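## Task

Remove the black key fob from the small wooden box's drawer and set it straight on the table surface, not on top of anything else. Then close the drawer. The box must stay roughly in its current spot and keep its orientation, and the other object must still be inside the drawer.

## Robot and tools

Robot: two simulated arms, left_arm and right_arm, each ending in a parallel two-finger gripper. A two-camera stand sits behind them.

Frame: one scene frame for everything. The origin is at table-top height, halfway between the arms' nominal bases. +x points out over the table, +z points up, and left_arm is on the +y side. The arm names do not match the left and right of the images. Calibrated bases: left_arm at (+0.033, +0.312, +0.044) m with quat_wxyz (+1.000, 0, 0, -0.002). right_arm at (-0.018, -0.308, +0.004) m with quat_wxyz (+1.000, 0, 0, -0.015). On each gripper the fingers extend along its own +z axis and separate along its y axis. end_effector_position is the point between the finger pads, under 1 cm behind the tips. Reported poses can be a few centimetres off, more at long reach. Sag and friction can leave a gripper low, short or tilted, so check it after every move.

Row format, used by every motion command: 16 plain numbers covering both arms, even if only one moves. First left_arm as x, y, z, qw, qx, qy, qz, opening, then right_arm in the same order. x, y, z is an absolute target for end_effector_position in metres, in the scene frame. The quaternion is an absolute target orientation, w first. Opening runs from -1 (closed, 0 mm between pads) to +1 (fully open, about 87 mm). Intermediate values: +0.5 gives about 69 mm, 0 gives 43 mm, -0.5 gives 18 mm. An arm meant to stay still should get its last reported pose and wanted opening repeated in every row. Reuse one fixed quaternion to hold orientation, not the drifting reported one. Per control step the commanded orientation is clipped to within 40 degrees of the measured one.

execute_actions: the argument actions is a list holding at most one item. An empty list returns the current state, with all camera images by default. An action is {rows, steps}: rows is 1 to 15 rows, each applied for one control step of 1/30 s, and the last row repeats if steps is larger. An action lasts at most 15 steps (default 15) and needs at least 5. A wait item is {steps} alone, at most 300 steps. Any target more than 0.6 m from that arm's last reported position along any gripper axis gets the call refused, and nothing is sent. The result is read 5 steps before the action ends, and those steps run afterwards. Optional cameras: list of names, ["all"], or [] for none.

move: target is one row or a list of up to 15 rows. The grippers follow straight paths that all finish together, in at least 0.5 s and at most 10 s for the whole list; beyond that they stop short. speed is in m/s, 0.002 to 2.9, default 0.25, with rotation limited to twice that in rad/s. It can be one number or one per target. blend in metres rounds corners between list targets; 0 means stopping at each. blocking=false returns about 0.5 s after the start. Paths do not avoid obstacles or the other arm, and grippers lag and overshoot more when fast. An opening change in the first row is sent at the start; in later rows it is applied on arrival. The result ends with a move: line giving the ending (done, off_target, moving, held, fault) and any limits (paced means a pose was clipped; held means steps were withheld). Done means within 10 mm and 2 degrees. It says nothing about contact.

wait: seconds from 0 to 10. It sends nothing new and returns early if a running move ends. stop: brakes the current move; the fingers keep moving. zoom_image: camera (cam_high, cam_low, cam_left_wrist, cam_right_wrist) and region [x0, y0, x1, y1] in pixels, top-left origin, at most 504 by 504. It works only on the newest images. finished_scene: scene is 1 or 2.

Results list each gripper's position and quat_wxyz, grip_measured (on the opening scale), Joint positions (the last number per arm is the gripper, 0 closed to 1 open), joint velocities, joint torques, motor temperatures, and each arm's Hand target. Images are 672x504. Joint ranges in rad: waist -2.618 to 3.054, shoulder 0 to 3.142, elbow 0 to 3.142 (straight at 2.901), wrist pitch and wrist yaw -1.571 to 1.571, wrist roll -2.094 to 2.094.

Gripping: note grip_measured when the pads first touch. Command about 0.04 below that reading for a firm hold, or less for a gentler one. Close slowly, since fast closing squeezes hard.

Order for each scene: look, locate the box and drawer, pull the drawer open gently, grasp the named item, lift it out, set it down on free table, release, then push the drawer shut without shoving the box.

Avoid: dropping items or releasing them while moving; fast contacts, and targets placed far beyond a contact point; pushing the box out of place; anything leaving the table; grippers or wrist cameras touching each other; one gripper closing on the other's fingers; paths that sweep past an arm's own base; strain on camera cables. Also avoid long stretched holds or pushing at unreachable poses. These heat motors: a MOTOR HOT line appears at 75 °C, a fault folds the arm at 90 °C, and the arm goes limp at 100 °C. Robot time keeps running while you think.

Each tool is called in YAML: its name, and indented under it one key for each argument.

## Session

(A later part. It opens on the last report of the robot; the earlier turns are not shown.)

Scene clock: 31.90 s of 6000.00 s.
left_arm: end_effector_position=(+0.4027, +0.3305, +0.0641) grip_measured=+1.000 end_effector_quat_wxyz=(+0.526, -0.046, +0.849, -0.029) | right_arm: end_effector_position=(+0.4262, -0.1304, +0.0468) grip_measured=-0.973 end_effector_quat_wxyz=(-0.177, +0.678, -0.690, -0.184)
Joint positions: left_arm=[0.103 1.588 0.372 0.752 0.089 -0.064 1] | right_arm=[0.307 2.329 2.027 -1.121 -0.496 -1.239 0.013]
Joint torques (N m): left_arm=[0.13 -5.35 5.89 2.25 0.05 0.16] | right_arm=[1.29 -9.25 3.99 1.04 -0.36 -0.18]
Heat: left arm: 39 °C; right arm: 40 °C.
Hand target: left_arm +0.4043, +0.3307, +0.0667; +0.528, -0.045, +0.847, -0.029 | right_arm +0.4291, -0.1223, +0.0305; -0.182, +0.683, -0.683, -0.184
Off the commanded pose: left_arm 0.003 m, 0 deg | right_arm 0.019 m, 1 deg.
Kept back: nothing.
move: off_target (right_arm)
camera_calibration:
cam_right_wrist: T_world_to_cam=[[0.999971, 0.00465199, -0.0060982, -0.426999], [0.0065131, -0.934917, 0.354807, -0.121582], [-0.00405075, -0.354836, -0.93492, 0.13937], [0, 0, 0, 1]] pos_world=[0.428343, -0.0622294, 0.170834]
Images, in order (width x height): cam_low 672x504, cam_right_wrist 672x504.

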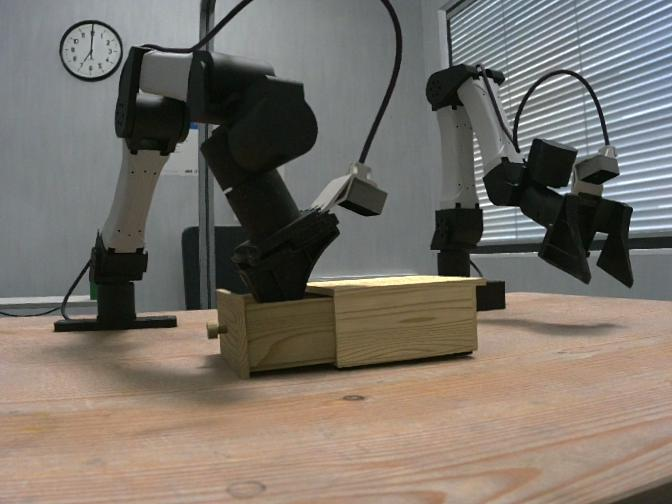

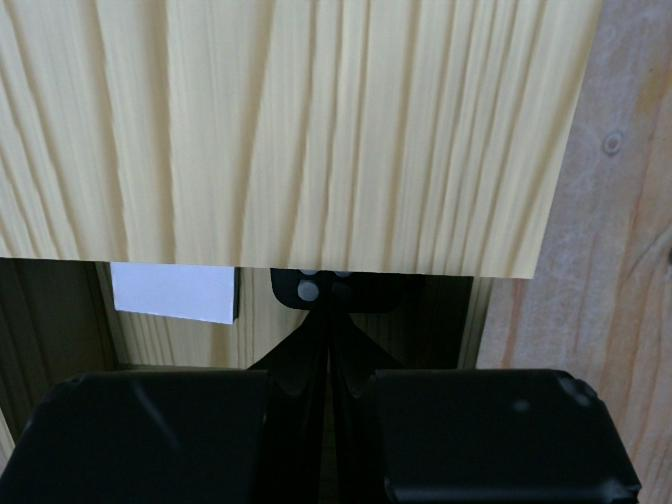

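move:
  target: [0.4044,0.3307,0.0667,0.528,-0.045,0.847,-0.029,1,0.405,-0.137,0.024,0.183,-0.683,0.683,0.183,-1]
  speed: 0.04
  cameras: ["cam_low","cam_right_wrist"]

Scene clock: 33.30 s of 6000.00 s.
left_arm: end_effector_position=(+0.4027, +0.3305, +0.0641) grip_measured=+1.000 end_effector_quat_wxyz=(+0.526, -0.046, +0.849, -0.029) | right_arm: end_effector_position=(+0.4120, -0.1377, +0.0346) grip_measured=-0.973 end_effector_quat_wxyz=(-0.196, +0.681, -0.683, -0.176)
Joint positions: left_arm=[0.103 1.588 0.372 0.752 0.089 -0.064 1] | right_arm=[0.298 2.221 1.791 -0.956 -0.502 -1.253 0.013]
Joint torques (N m): left_arm=[0.1 -5.35 5.9 2.24 0.05 0.17] | right_arm=[0.64 -9.17 5.56 0.48 -0.33 -0.2]
Heat: left arm: 39 °C; right arm: 40 °C.
Hand target: left_arm +0.4043, +0.3307, +0.0667; +0.528, -0.045, +0.847, -0.029 | right_arm +0.4049, -0.1371, +0.0242; -0.183, +0.683, -0.683, -0.183
Off the commanded pose: left_arm 0.003 m, 0 deg | right_arm 0.013 m, 2 deg.
Kept back: nothing.
move: off_target (right_arm)
camera_calibration:
cam_right_wrist: T_world_to_cam=[[0.99933, 0.00887902, 0.0355123, -0.413558], [-0.00374486, -0.940248, 0.340469, -0.120031], [0.0364134, -0.340374, -0.939585, 0.110771], [0, 0, 0, 1]] pos_world=[0.408798, -0.0714831, 0.159632]
Images, in order (width x height): cam_low 672x504, cam_right_wrist 672x504.

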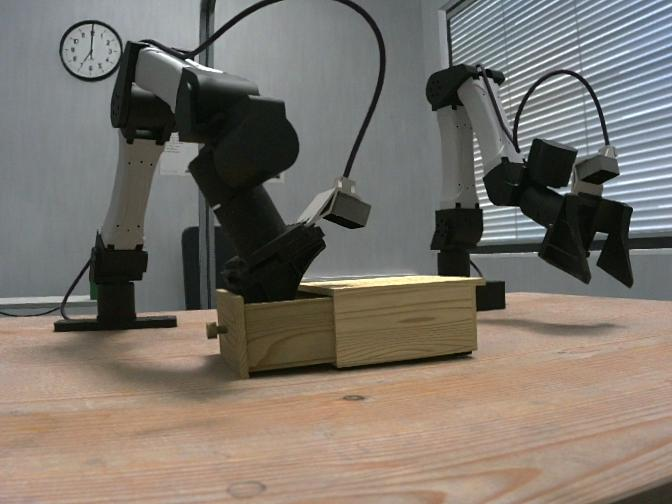

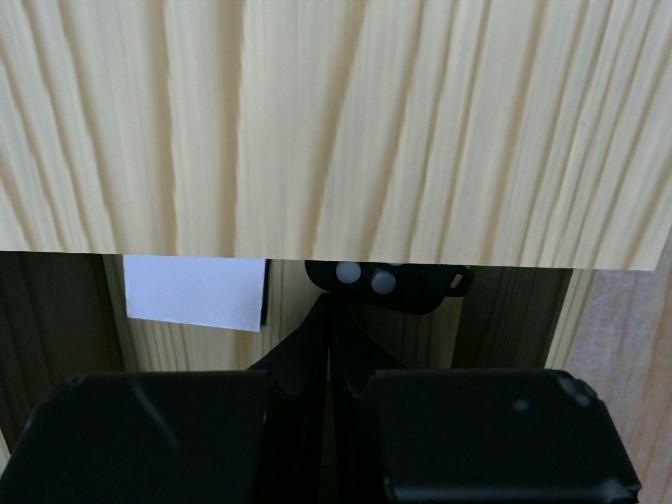

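move:
  target:
    - [0.4044,0.3307,0.0667,0.528,-0.045,0.847,-0.029,1,0.43,-0.14,0.08,0.183,-0.683,0.683,0.183,-1]
    - [0.4044,0.3307,0.0667,0.528,-0.045,0.847,-0.029,1,0.427,-0.105,0.06,0.183,-0.683,0.683,0.183,-1]
    - [0.4044,0.3307,0.0667,0.528,-0.045,0.847,-0.029,1,0.425,-0.105,0.012,0.183,-0.683,0.683,0.183,-1]
  speed: [0.2,0.1,0.06]
  blend: [0.01,0,0]
  cameras: ["cam_low","cam_right_wrist"]

Scene clock: 35.67 s of 6000.00 s.
left_arm: end_effector_position=(+0.4027, +0.3305, +0.0641) grip_measured=+1.000 end_effector_quat_wxyz=(+0.526, -0.046, +0.849, -0.029) | right_arm: end_effector_position=(+0.4223, -0.1103, +0.0470) grip_measured=-0.973 end_effector_quat_wxyz=(-0.192, +0.677, -0.687, -0.184)
Joint positions: left_arm=[0.103 1.588 0.372 0.752 0.089 -0.064 1] | right_arm=[0.346 2.298 1.968 -1.042 -0.503 -1.189 0.013]
Joint torques (N m): left_arm=[0.1 -5.35 5.86 2.25 0.03 0.16] | right_arm=[1.28 -6.6 2.81 1.26 -0.27 -0.29]
Heat: left arm: 39 °C; right arm: 40 °C.
Hand target: left_arm +0.4043, +0.3307, +0.0667; +0.528, -0.045, +0.847, -0.029 | right_arm +0.4225, -0.1061, +0.0134; -0.182, +0.683, -0.683, -0.184
Off the commanded pose: left_arm 0.003 m, 0 deg | right_arm 0.036 m, 1 deg.
Kept back: nothing.
move: off_target (right_arm)
camera_calibration:
cam_right_wrist: T_world_to_cam=[[0.999865, 0.00200706, 0.0162816, -0.424575], [-0.00356161, -0.942256, 0.334874, -0.0984456], [0.0160136, -0.334887, -0.942122, 0.140811], [0, 0, 0, 1]] pos_world=[0.421912, -0.0447532, 0.172541]
Images, in order (width x height): cam_low 672x504, cam_right_wrist 672x504.

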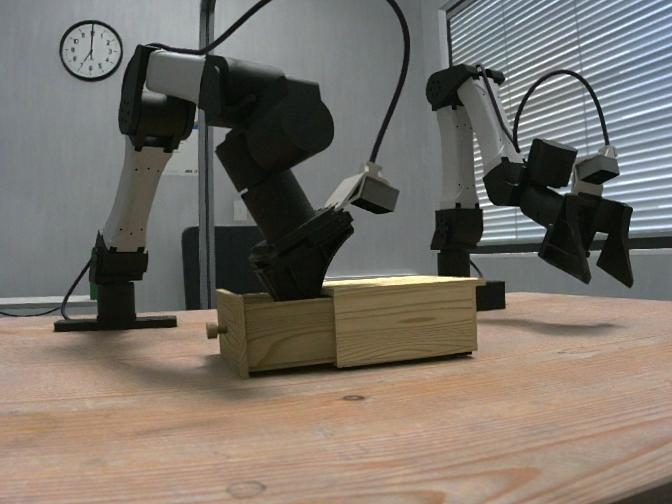

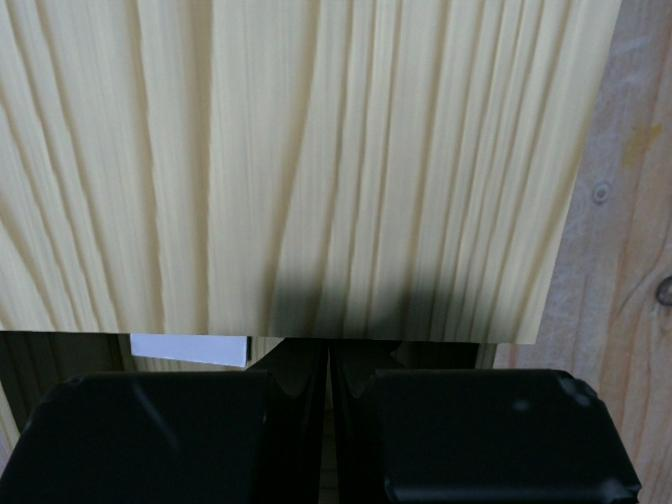

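move:
  target:
    - [0.4044,0.3307,0.0667,0.528,-0.045,0.847,-0.029,1,0.415,-0.135,0.014,0.183,-0.683,0.683,0.183,-1]
    - [0.4044,0.3307,0.0667,0.528,-0.045,0.847,-0.029,1,0.40,-0.18,0.16,0.183,-0.683,0.683,0.183,-0.3]
  speed: [0.03,0.3]
  cameras: ["cam_right_wrist"]

Scene clock: 39.03 s of 6000.00 s.
left_arm: end_effector_position=(+0.4027, +0.3305, +0.0641) grip_measured=+1.000 end_effector_quat_wxyz=(+0.526, -0.046, +0.849, -0.029) | right_arm: end_effector_position=(+0.3964, -0.1789, +0.1494) grip_measured=-0.300 end_effector_quat_wxyz=(-0.172, +0.678, -0.688, -0.193)
Joint positions: left_arm=[0.103 1.588 0.372 0.752 0.089 -0.064 1] | right_arm=[0.212 2.215 2.247 -1.527 -0.517 -1.353 0.35]
Joint torques (N m): left_arm=[0.06 -5.39 5.89 2.24 0.04 0.17] | right_arm=[-0.08 -10.35 10.3 0.17 -0.35 -0.25]
Heat: left arm: 40 °C; right arm: 40 °C.
Hand target: left_arm +0.4043, +0.3307, +0.0667; +0.528, -0.045, +0.847, -0.029 | right_arm +0.3998, -0.1801, +0.1600; -0.183, +0.683, -0.683, -0.183
Off the commanded pose: left_arm 0.003 m, 0 deg | right_arm 0.011 m, 2 deg.
Kept back: nothing.
move: off_target (right_arm); target 2's new opening was sent with right_arm's hand 0.011 m and 2 deg from that target
camera_calibration:
cam_right_wrist: T_world_to_cam=[[0.999652, 0.0122611, -0.0233658, -0.392305], [0.0196568, -0.936766, 0.349404, -0.20789], [-0.0176042, -0.349741, -0.936681, 0.224487], [0, 0, 0, 1]] pos_world=[0.400207, -0.111422, 0.273743]
Images, in order (width x height): cam_right_wrist 672x504.

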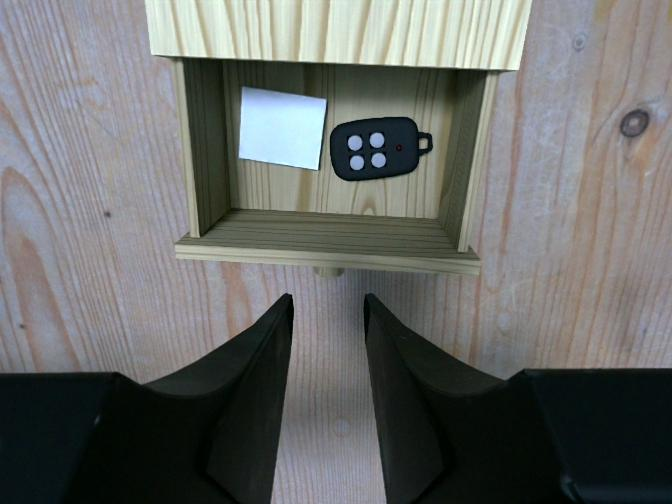

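move:
  target: [0.4044,0.3307,0.0667,0.528,-0.045,0.847,-0.029,1,0.416,-0.137,0.105,0.0436,0,0.999,0,-0.06]
  speed: 0.4
  cameras: ["cam_high","cam_right_wrist"]

Scene clock: 43.50 s of 6000.00 s.
left_arm: end_effector_position=(+0.4027, +0.3305, +0.0641) grip_measured=+1.000 end_effector_quat_wxyz=(+0.526, -0.046, +0.849, -0.029) | right_arm: end_effector_position=(+0.4137, -0.1393, +0.1076) grip_measured=-0.060 end_effector_quat_wxyz=(+0.063, -0.002, +0.998, +0.013)
Joint positions: left_arm=[0.103 1.588 0.372 0.752 0.089 -0.064 1] | right_arm=[0.378 2.524 2.649 -1.568 0.018 0.342 0.47]
Joint torques (N m): left_arm=[0.08 -5.38 5.94 2.25 0.03 0.16] | right_arm=[0.75 -9.69 10.02 0.36 0.11 -0.01]
Heat: left arm: 40 °C; right arm: 40 °C.
Hand target: left_arm +0.4043, +0.3307, +0.0667; +0.528, -0.045, +0.847, -0.029 | right_arm +0.4154, -0.1372, +0.1046; +0.064, +0.001, +0.998, +0.008
Off the commanded pose: left_arm 0.003 m, 0 deg | right_arm 0.004 m, 3 deg.
joint sent to its limit (right arm) — joint 4 (wrist pitch), lower limit.
Kept back: nothing.
move: off_target (right_arm)
camera_calibration:
cam_right_wrist: T_world_to_cam=[[0.0271281, -0.999312, -0.0252955, -0.149552], [-0.729813, -0.0370917, 0.68264, 0.24297], [-0.683109, -0.0000578006, -0.730317, 0.50138], [0, 0, 0, 1]] pos_world=[0.523877, -0.140408, 0.196523]
Images, in order (width x height): cam_high 672x504, cam_right_wrist 672x504.

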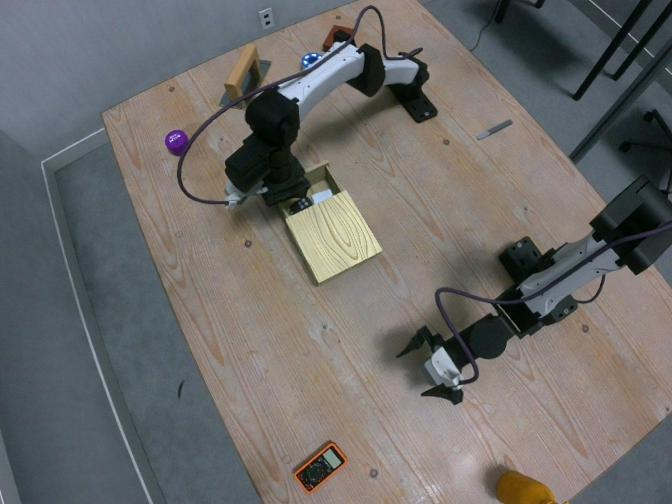

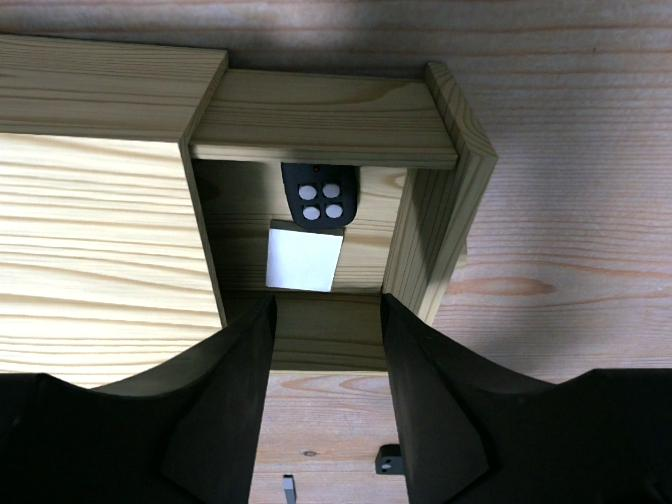

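move:
  target:
    - [0.4044,0.3307,0.0667,0.528,-0.045,0.847,-0.029,1,0.416,-0.136,0.055,0.0436,0,0.999,0,-0.07]
    - [0.4044,0.3307,0.0667,0.528,-0.045,0.847,-0.029,1,0.416,-0.1355,0.033,0.0436,0,0.999,0,-0.07]
  speed: [0.15,0.04]
  cameras: ["cam_low","cam_high","cam_right_wrist"]

zoom_image:
  camera: "cam_low"
  region: [180, 200, 400, 390]

Scene clock: 45.80 s of 6000.00 s.
left_arm: end_effector_position=(+0.4027, +0.3305, +0.0641) grip_measured=+1.000 end_effector_quat_wxyz=(+0.526, -0.046, +0.849, -0.029) | right_arm: end_effector_position=(+0.4110, -0.1381, +0.0348) grip_measured=-0.070 end_effector_quat_wxyz=(+0.029, +0.005, +1.000, +0.000)
Joint positions: left_arm=[0.103 1.588 0.372 0.752 0.089 -0.064 1] | right_arm=[0.382 2.524 2.348 -1.341 0.02 0.362 0.465]
Joint torques (N m): left_arm=[0.08 -5.34 5.89 2.24 0.05 0.16] | right_arm=[0.69 -12.1 5.68 0.65 0.14 -0.22]
Heat: left arm: 40 °C; right arm: 40 °C.
Hand target: left_arm +0.4043, +0.3307, +0.0667; +0.528, -0.045, +0.847, -0.029 | right_arm +0.4160, -0.1356, +0.0332; +0.043, +0.000, +0.999, +0.000
Off the commanded pose: left_arm 0.003 m, 0 deg | right_arm 0.006 m, 2 deg.
Kept back: nothing.
move: done
camera_calibration:
cam_right_wrist: T_world_to_cam=[[0.0101002, -0.999948, -0.00108064, -0.14398], [-0.681634, -0.0076757, 0.731653, 0.273289], [-0.731624, -0.00665325, -0.681676, 0.463673], [0, 0, 0, 1]] pos_world=[0.526972, -0.13879, 0.115967]
Images, in order (width x height): cam_high 672x504, cam_low 672x504, cam_right_wrist 672x504.

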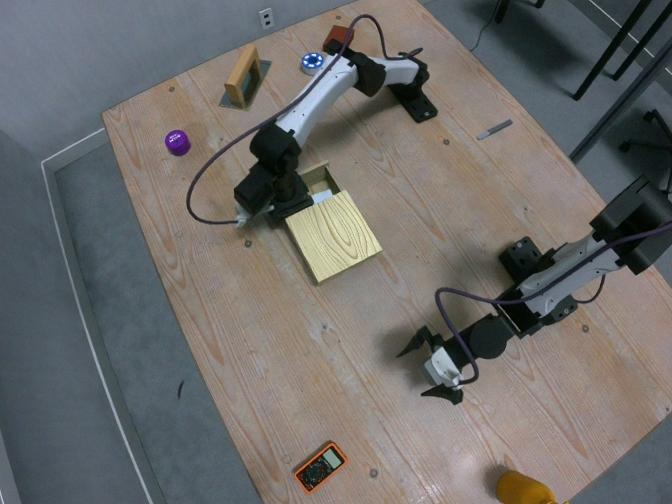

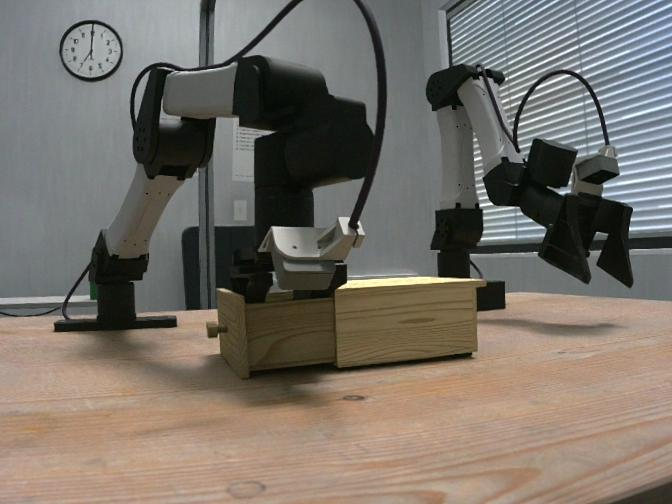

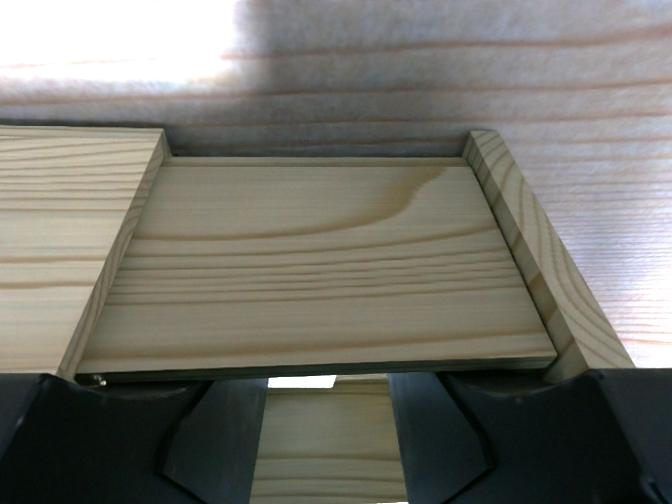

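Scaled by 2.291 from the camera's 672x504 image, which has a finer 960x720 frame.

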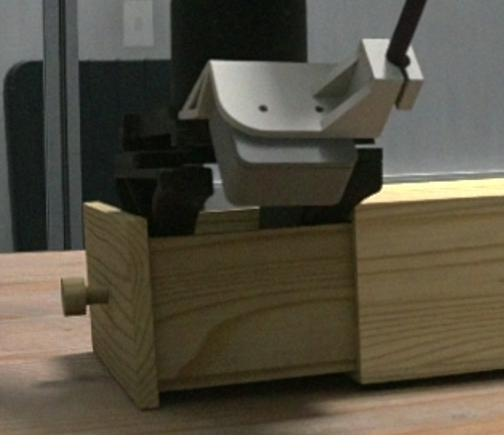

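Reached fairly freely. Close.

move:
  target:
    - [0.4044,0.3307,0.0667,0.528,-0.045,0.847,-0.029,1,0.416,-0.1355,0.033,0.0436,0,0.999,0,-0.26]
  cameras: []

Scene clock: 46.73 s of 6000.00 s.
left_arm: end_effector_position=(+0.4027, +0.3305, +0.0641) grip_measured=+1.000 end_effector_quat_wxyz=(+0.526, -0.046, +0.849, -0.029) | right_arm: end_effector_position=(+0.4114, -0.1380, +0.0348) grip_measured=-0.179 end_effector_quat_wxyz=(+0.030, +0.005, +1.000, +0.000)
Joint positions: left_arm=[0.103 1.588 0.372 0.752 0.089 -0.064 1] | right_arm=[0.382 2.524 2.348 -1.339 0.02 0.361 0.411]
Joint torques (N m): left_arm=[0.08 -5.35 5.91 2.25 0.04 0.15] | right_arm=[0.7 -12.07 5.81 0.63 0.11 -0.22]
Motor temperatures (°C): left_arm=[26 38 40 38 25 28 24] | right_arm=[25 41 34 31 28 29 29]
Heat: left arm: 40 °C; right arm: 41 °C.
Hand target: left_arm +0.4043, +0.3307, +0.0667; +0.528, -0.045, +0.847, -0.029 | right_arm +0.4160, -0.1355, +0.0331; +0.043, +0.000, +0.999, +0.000
Off the commanded pose: left_arm 0.003 m, 0 deg | right_arm 0.006 m, 2 deg.
Kept back: nothing.
move: done
No camera images: "cameras" was empty.

move:
  target:
    - [0.4044,0.3307,0.0667,0.528,-0.045,0.847,-0.029,1,0.416,-0.137,0.14,0.0436,0,0.999,0,-0.26]
  speed: 0.12
  cameras: ["cam_high","cam_low","cam_right_wrist"]

Scene clock: 48.33 s of 6000.00 s.
left_arm: end_effector_position=(+0.4027, +0.3305, +0.0641) grip_measured=+1.000 end_effector_quat_wxyz=(+0.526, -0.046, +0.849, -0.029) | right_arm: end_effector_position=(+0.4142, -0.1368, +0.1067) grip_measured=-0.179 end_effector_quat_wxyz=(+0.064, +0.005, +0.998, +0.013)
Joint positions: left_arm=[0.103 1.588 0.372 0.752 0.089 -0.064 1] | right_arm=[0.382 2.53 2.657 -1.569 0.02 0.361 0.411]
Joint torques (N m): left_arm=[0.09 -5.35 5.85 2.26 0.04 0.17] | right_arm=[0.1 -16.18 8.98 0.38 0.11 -0.22]
Heat: left arm: 40 °C; right arm: 41 °C.
Hand target: left_arm +0.4043, +0.3307, +0.0667; +0.528, -0.045, +0.847, -0.029 | right_arm +0.4148, -0.1374, +0.1387; +0.099, +0.002, +0.995, +0.022
Off the commanded pose: left_arm 0.003 m, 0 deg | right_arm 0.033 m, 3 deg.
joint sent to its limit (right arm) — joint 4 (wrist pitch), lower limit.
Kept back: nothing.
move: off_target (right_arm)
camera_calibration:
cam_right_wrist: T_world_to_cam=[[0.0116906, -0.999603, -0.0256383, -0.140598], [-0.731315, -0.0260335, 0.681543, 0.246266], [-0.68194, 0.010782, -0.731329, 0.502185], [0, 0, 0, 1]] pos_world=[0.524202, -0.139545, 0.195817]
Images, in order (width x height): cam_high 672x504, cam_low 672x504, cam_right_wrist 672x504.

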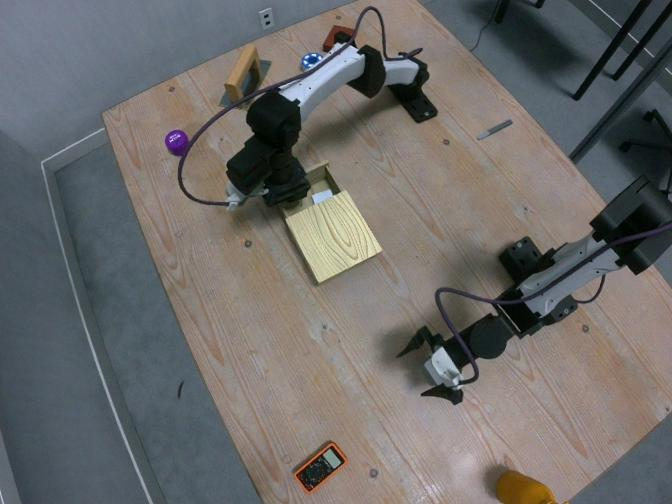

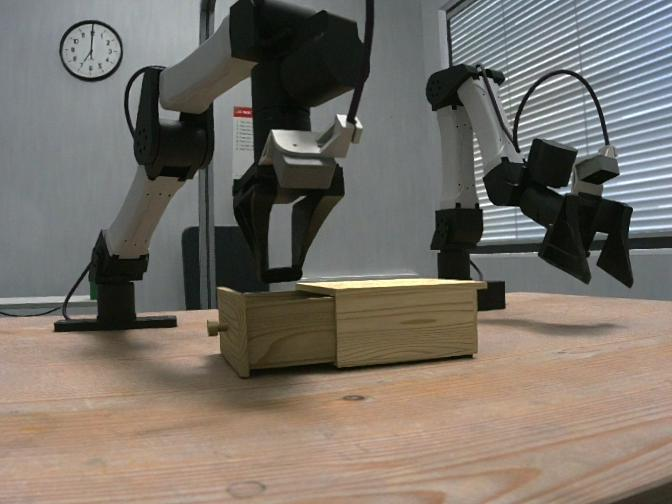

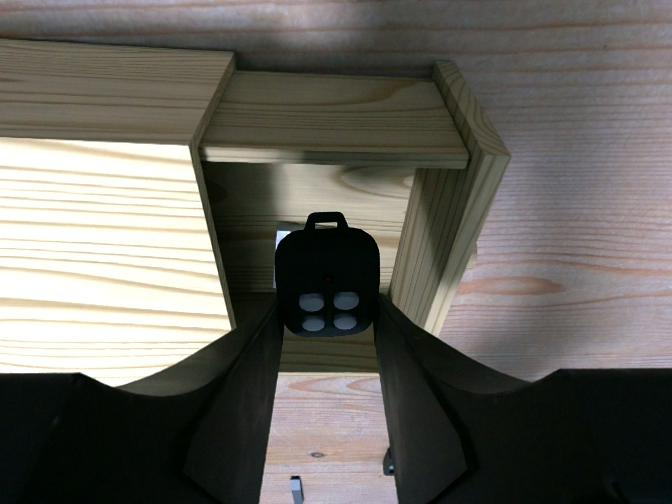

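move:
  target:
    - [0.4044,0.3307,0.0667,0.528,-0.045,0.847,-0.029,1,0.40,-0.14,0.15,0.1736,0,0.9848,0,-0.26]
    - [0.4044,0.3307,0.0667,0.528,-0.045,0.847,-0.029,1,0.34,-0.31,0.12,0.1736,0,0.9848,0,-0.26]
    - [0.4044,0.3307,0.0667,0.528,-0.045,0.847,-0.029,1,0.33,-0.32,0.045,0.0436,0,0.999,0,-0.26]
  speed: [0.2,0.35,0.2]
  blend: [0.02,0.04,0]
  cameras: ["cam_low","cam_right_wrist"]

zoom_image:
  camera: "cam_low"
  region: [60, 230, 260, 380]

Scene clock: 50.70 s of 6000.00 s.
left_arm: end_effector_position=(+0.4027, +0.3305, +0.0641) grip_measured=+1.000 end_effector_quat_wxyz=(+0.526, -0.046, +0.849, -0.029) | right_arm: end_effector_position=(+0.3227, -0.3187, +0.0423) grip_measured=-0.179 end_effector_quat_wxyz=(+0.036, +0.002, +0.999, -0.005)
Joint positions: left_arm=[0.103 1.588 0.372 0.752 0.089 -0.064 1] | right_arm=[0.004 1.966 1.458 -0.991 0.007 -0.023 0.411]
Joint torques (N m): left_arm=[0.13 -5.34 5.91 2.26 0.04 0.16] | right_arm=[-0.58 -7.41 9.91 0.3 -0.1 -0.24]
Heat: left arm: 40 °C; right arm: 42 °C.
Hand target: left_arm +0.4043, +0.3307, +0.0667; +0.528, -0.045, +0.847, -0.029 | right_arm +0.3299, -0.3200, +0.0450; +0.044, +0.000, +0.999, +0.000
Off the commanded pose: left_arm 0.003 m, 0 deg | right_arm 0.008 m, 1 deg.
Kept back: nothing.
move: done
camera_calibration:
cam_right_wrist: T_world_to_cam=[[0.0172159, -0.999813, 0.00883853, -0.326314], [-0.691833, -0.00552986, 0.722036, 0.21066], [-0.721852, -0.0185453, -0.691799, 0.39638], [0, 0, 0, 1]] pos_world=[0.437487, -0.317737, 0.124995]
Images, in order (width x height): cam_low 672x504, cam_right_wrist 672x504.

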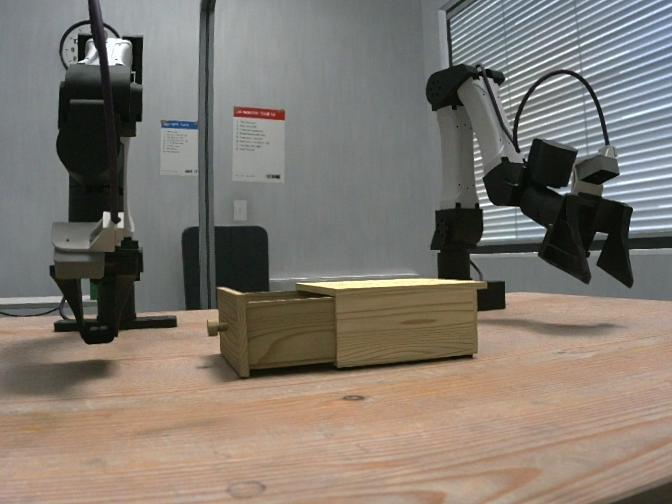

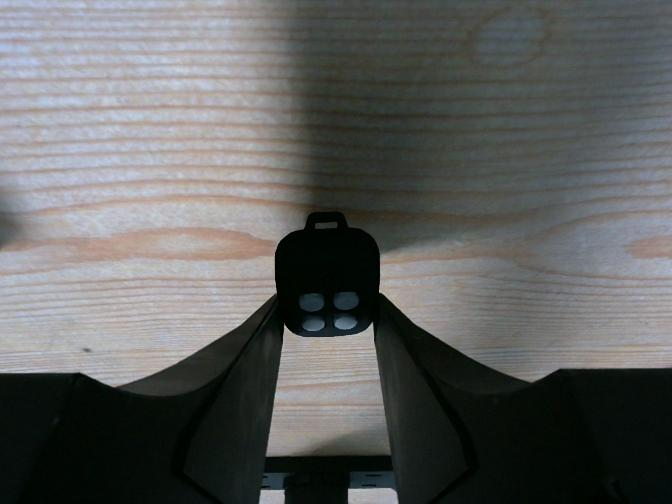

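Scaled by 2.520 from the camera's 672x504 image, which has a finer 960x720 frame.

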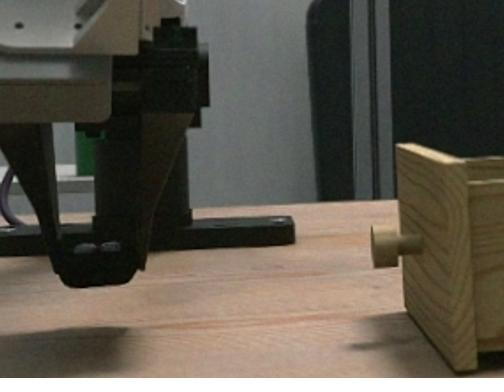

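move:
  target:
    - [0.4044,0.3307,0.0667,0.528,-0.045,0.847,-0.029,1,0.33,-0.32,0.027,0.0436,0,0.999,0,-0.26]
    - [0.4044,0.3307,0.0667,0.528,-0.045,0.847,-0.029,1,0.33,-0.32,0.012,0.0436,0,0.999,0,-0.26]
  speed: [0.1,0.03]
  blend: [0.005,0]
  cameras: ["cam_low"]

zoom_image:
  camera: "cam_low"
  region: [60, 250, 260, 400]

Scene clock: 54.00 s of 6000.00 s.
left_arm: end_effector_position=(+0.4027, +0.3305, +0.0641) grip_measured=+1.000 end_effector_quat_wxyz=(+0.526, -0.046, +0.849, -0.029) | right_arm: end_effector_position=(+0.3276, -0.3189, +0.0194) grip_measured=-0.179 end_effector_quat_wxyz=(+0.043, +0.001, +0.999, -0.005)
Joint positions: left_arm=[0.103 1.588 0.372 0.752 0.089 -0.064 1] | right_arm=[0.004 1.997 1.409 -0.897 0.007 -0.024 0.411]
Joint torques (N m): left_arm=[0.13 -5.38 5.89 2.25 0.04 0.16] | right_arm=[-0.59 -6.93 6.57 0.58 -0.09 -0.25]
Heat: left arm: 40 °C; right arm: 41 °C.
Hand target: left_arm +0.4043, +0.3307, +0.0667; +0.528, -0.045, +0.847, -0.029 | right_arm +0.3298, -0.3200, +0.0121; +0.043, +0.000, +0.999, +0.000
Off the commanded pose: left_arm 0.003 m, 0 deg | right_arm 0.008 m, 1 deg.
Kept back: nothing.
move: done
Images, in order (width x height): cam_low 672x504.

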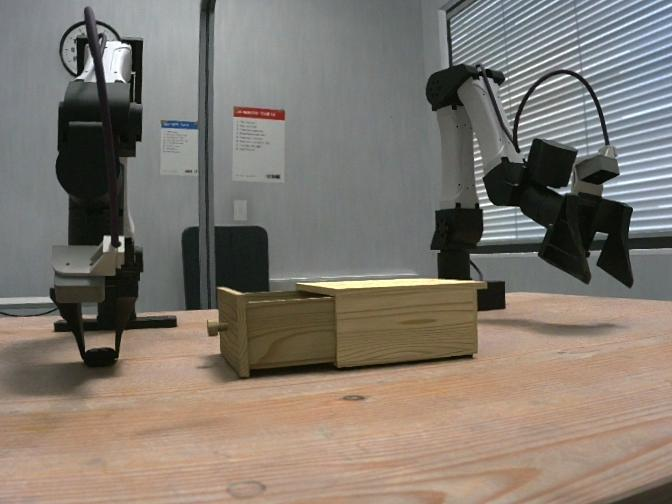

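Scaled by 2.520 from the camera's 672x504 image, which has a finer 960x720 frame.

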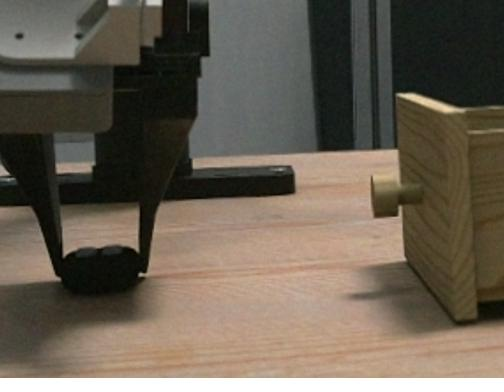

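move:
  target:
    - [0.4044,0.3307,0.0667,0.528,-0.045,0.847,-0.029,1,0.33,-0.32,0.012,0.0436,0,0.999,0,0.1]
    - [0.4044,0.3307,0.0667,0.528,-0.045,0.847,-0.029,1,0.33,-0.32,0.12,0.0436,0,0.999,0,0.1]
  speed: [0.1,0.2]
  cameras: ["cam_low","cam_high","cam_right_wrist"]

Scene clock: 56.20 s of 6000.00 s.
left_arm: end_effector_position=(+0.4027, +0.3305, +0.0641) grip_measured=+1.000 end_effector_quat_wxyz=(+0.526, -0.046, +0.849, -0.029) | right_arm: end_effector_position=(+0.3255, -0.3188, +0.1034) grip_measured=+0.100 end_effector_quat_wxyz=(+0.020, +0.001, +1.000, -0.004)
Joint positions: left_arm=[0.103 1.588 0.372 0.752 0.089 -0.064 1] | right_arm=[0.004 1.975 1.712 -1.269 0.007 -0.024 0.55]
Joint torques (N m): left_arm=[0.08 -5.35 5.87 2.24 0.04 0.16] | right_arm=[-0.65 -10.92 9.98 0.21 -0.1 -0.25]
Heat: left arm: 40 °C; right arm: 41 °C.
Hand target: left_arm +0.4043, +0.3307, +0.0667; +0.528, -0.045, +0.847, -0.029 | right_arm +0.3296, -0.3200, +0.1198; +0.044, +0.000, +0.999, +0.000
Off the commanded pose: left_arm 0.003 m, 0 deg | right_arm 0.017 m, 3 deg.
Kept back: nothing.
move: off_target (right_arm)
camera_calibration:
cam_right_wrist: T_world_to_cam=[[0.0186577, -0.999798, 0.00743146, -0.327396], [-0.667731, -0.00692794, 0.744371, 0.157758], [-0.744169, -0.0188504, -0.667725, 0.445437], [0, 0, 0, 1]] pos_world=[0.442928, -0.31784, 0.182432]
Images, in order (width x height): cam_high 672x504, cam_low 672x504, cam_right_wrist 672x504.

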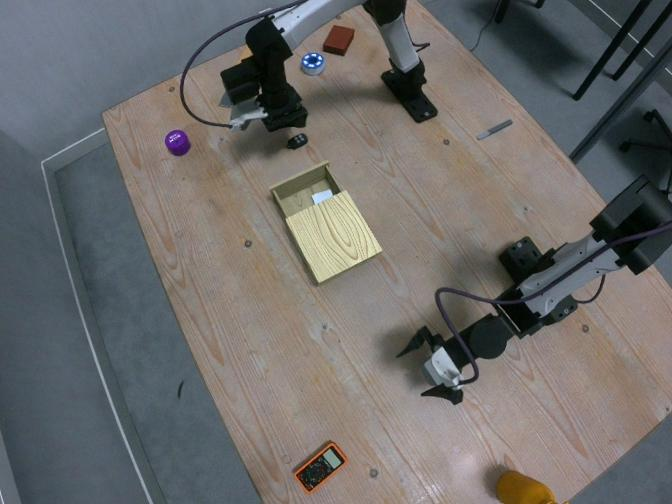

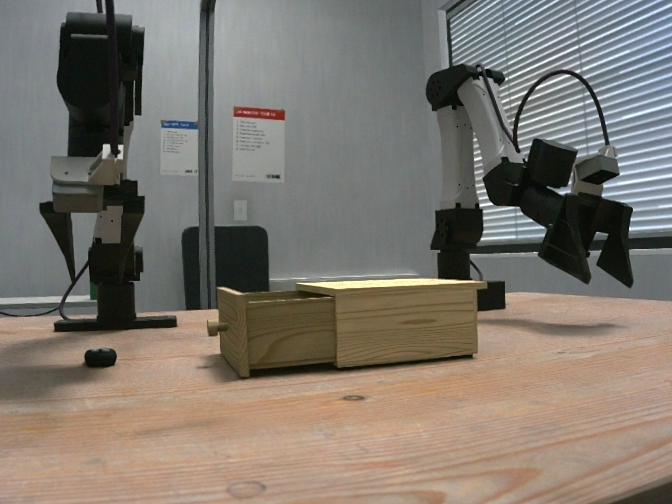

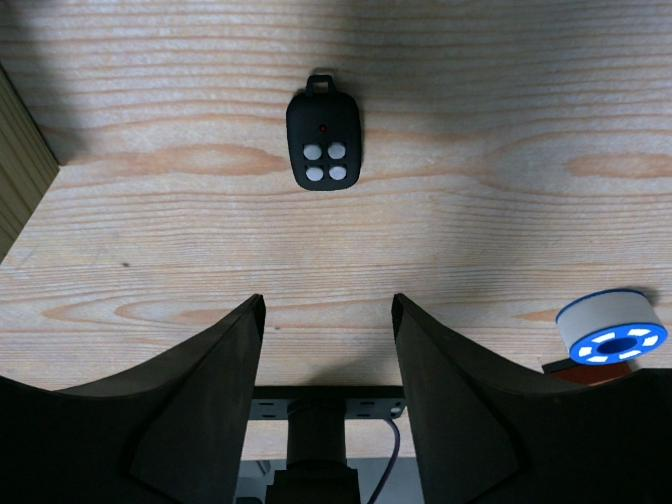

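move:
  target:
    - [0.4044,0.3307,0.0667,0.528,-0.045,0.847,-0.029,1,0.37,-0.29,0.14,0.183,-0.683,0.683,0.183,-0.06]
    - [0.4044,0.3307,0.0667,0.528,-0.045,0.847,-0.029,1,0.396,-0.245,0.055,0.3536,-0.6124,0.6124,0.3536,-0.06]
  speed: [0.4,0.3]
  blend: [0.04,0]
  cameras: ["cam_low","cam_high","cam_right_wrist"]

zoom_image:
  camera: "cam_low"
  region: [60, 180, 320, 390]

Scene clock: 60.80 s of 6000.00 s.
left_arm: end_effector_position=(+0.4027, +0.3305, +0.0641) grip_measured=+1.000 end_effector_quat_wxyz=(+0.526, -0.046, +0.849, -0.029) | right_arm: end_effector_position=(+0.3925, -0.2443, +0.0590) grip_measured=-0.060 end_effector_quat_wxyz=(-0.344, +0.616, -0.616, -0.350)
Joint positions: left_arm=[0.103 1.588 0.372 0.752 0.089 -0.064 1] | right_arm=[-0.127 2.282 1.801 -1.358 -1.004 -1.876 0.47]
Joint torques (N m): left_arm=[0.1 -5.38 5.89 2.25 0.04 0.15] | right_arm=[-0.62 -8.34 6.89 -0.22 -0.69 -0.26]
Heat: left arm: 40 °C; right arm: 42 °C.
Hand target: left_arm +0.4043, +0.3307, +0.0667; +0.528, -0.045, +0.847, -0.029 | right_arm +0.3959, -0.2450, +0.0550; -0.353, +0.612, -0.613, -0.353
Off the commanded pose: left_arm 0.003 m, 0 deg | right_arm 0.005 m, 1 deg.
Kept back: nothing.
move: done
camera_calibration:
cam_right_wrist: T_world_to_cam=[[0.999807, 0.0175766, 0.00877377, -0.390374], [0.0186761, -0.988954, -0.147041, -0.220571], [0.00609239, 0.147176, -0.989092, 0.232054], [0, 0, 0, 1]] pos_world=[0.393004, -0.245426, 0.200515]
Images, in order (width x height): cam_high 672x504, cam_low 672x504, cam_right_wrist 672x504.

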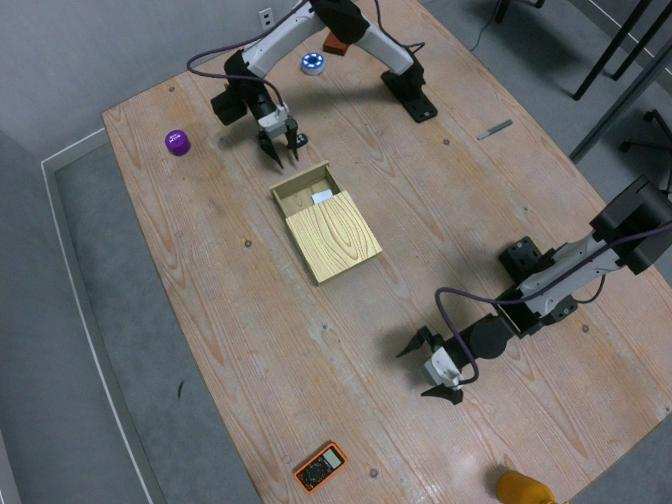

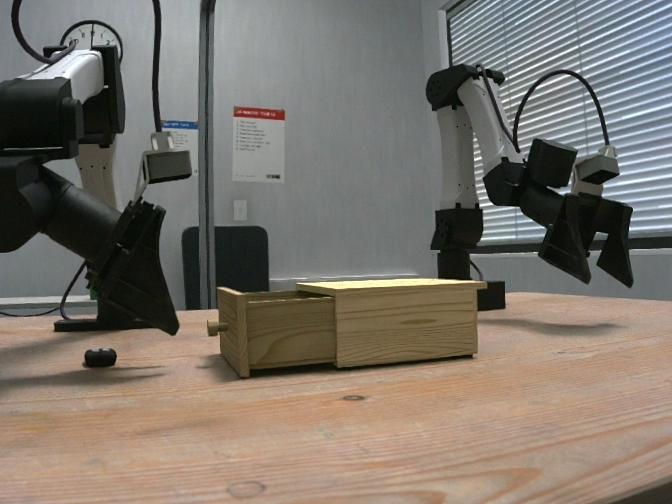

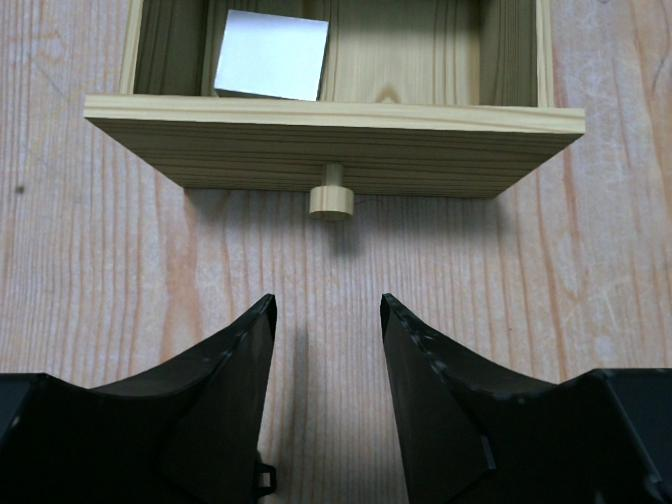

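Scaled by 1.938 from the camera's 672x504 image, which has a finer 960x720 frame.

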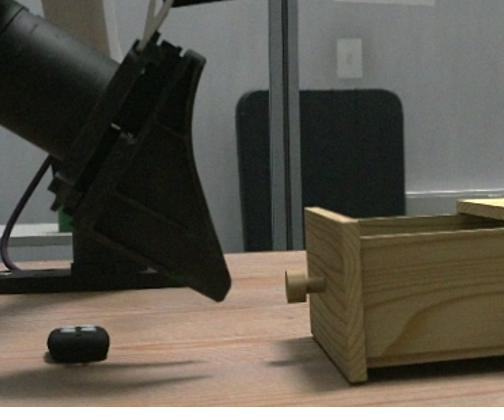

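move:
  target:
    - [0.4044,0.3307,0.0667,0.528,-0.045,0.847,-0.029,1,0.397,-0.20,0.052,0.3536,-0.6124,0.6124,0.3536,-0.06]
    - [0.4044,0.3307,0.0667,0.528,-0.045,0.847,-0.029,1,0.397,-0.10,0.052,0.3536,-0.6124,0.6124,0.3536,-0.06]
  speed: [0.12,0.06]
  blend: [0.01,0]
  cameras: ["cam_low","cam_high","cam_right_wrist"]

zoom_image:
  camera: "cam_high"
  region: [230, 120, 400, 300]

Scene clock: 63.43 s of 6000.00 s.
left_arm: end_effector_position=(+0.4027, +0.3305, +0.0641) grip_measured=+1.000 end_effector_quat_wxyz=(+0.526, -0.046, +0.849, -0.029) | right_arm: end_effector_position=(+0.3936, -0.1179, +0.0266) grip_measured=-0.060 end_effector_quat_wxyz=(-0.321, +0.601, -0.640, -0.355)
Joint positions: left_arm=[0.103 1.588 0.372 0.752 0.089 -0.064 1] | right_arm=[0.184 2.204 1.552 -0.712 -0.984 -1.243 0.47]
Joint torques (N m): left_arm=[0.08 -5.33 5.91 2.25 0.05 0.16] | right_arm=[2.62 -13.6 6.28 0.86 -0.9 0]
Heat: left arm: 40 °C; right arm: 42 °C.
Hand target: left_arm +0.4043, +0.3307, +0.0667; +0.528, -0.045, +0.847, -0.029 | right_arm +0.3959, -0.1006, +0.0519; -0.352, +0.613, -0.611, -0.355
Off the commanded pose: left_arm 0.003 m, 0 deg | right_arm 0.031 m, 5 deg.
Kept back: nothing.
move: off_target (right_arm)
camera_calibration:
cam_right_wrist: T_world_to_cam=[[0.998587, -0.0134319, -0.051411, -0.394965], [-0.0194544, -0.992763, -0.1185, -0.0866493], [-0.0494473, 0.119332, -0.991622, 0.200085], [0, 0, 0, 1]] pos_world=[0.402615, -0.115204, 0.167835]
Images, in order (width x height): cam_high 672x504, cam_low 672x504, cam_right_wrist 672x504.

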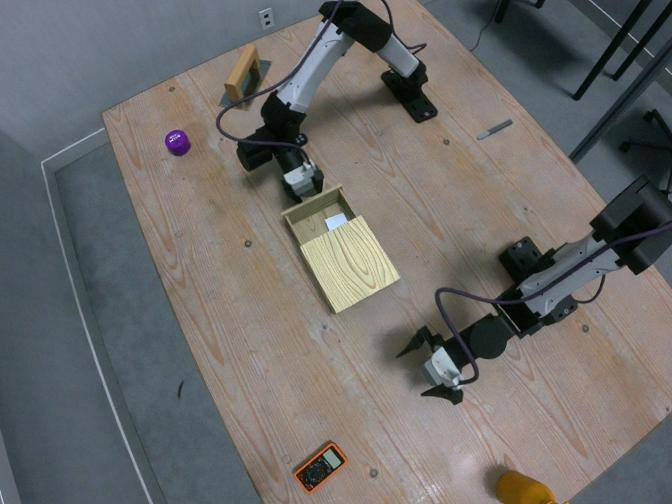

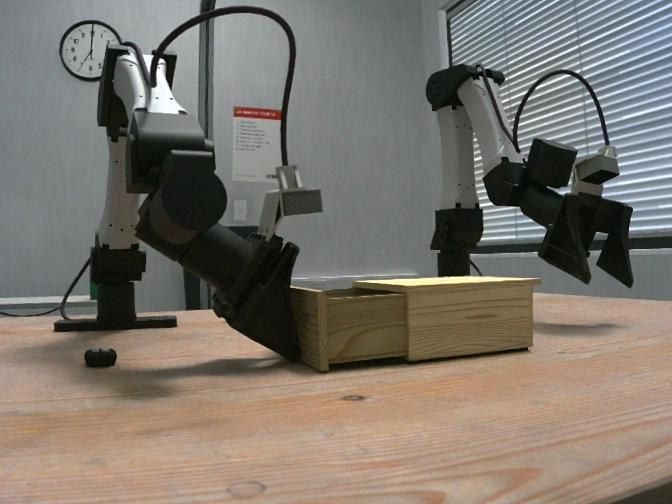

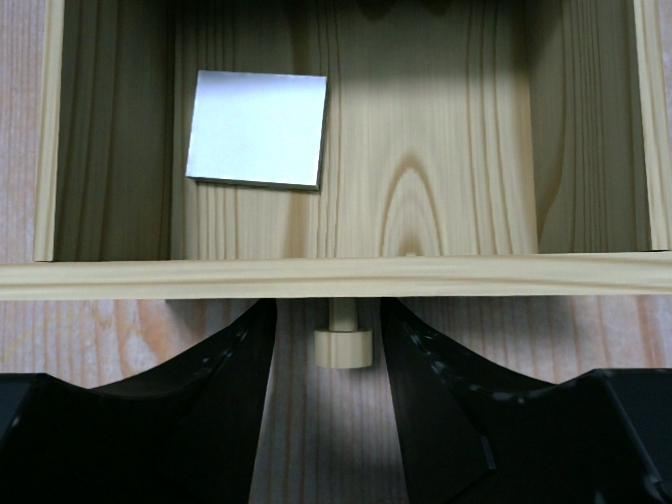

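Scaled by 2.800 from the camera's 672x504 image, which has a finer 960x720 frame.

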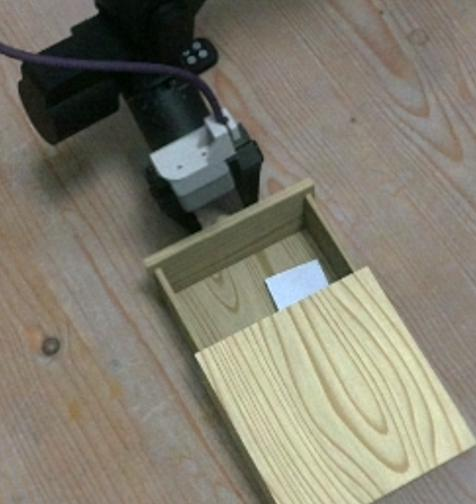

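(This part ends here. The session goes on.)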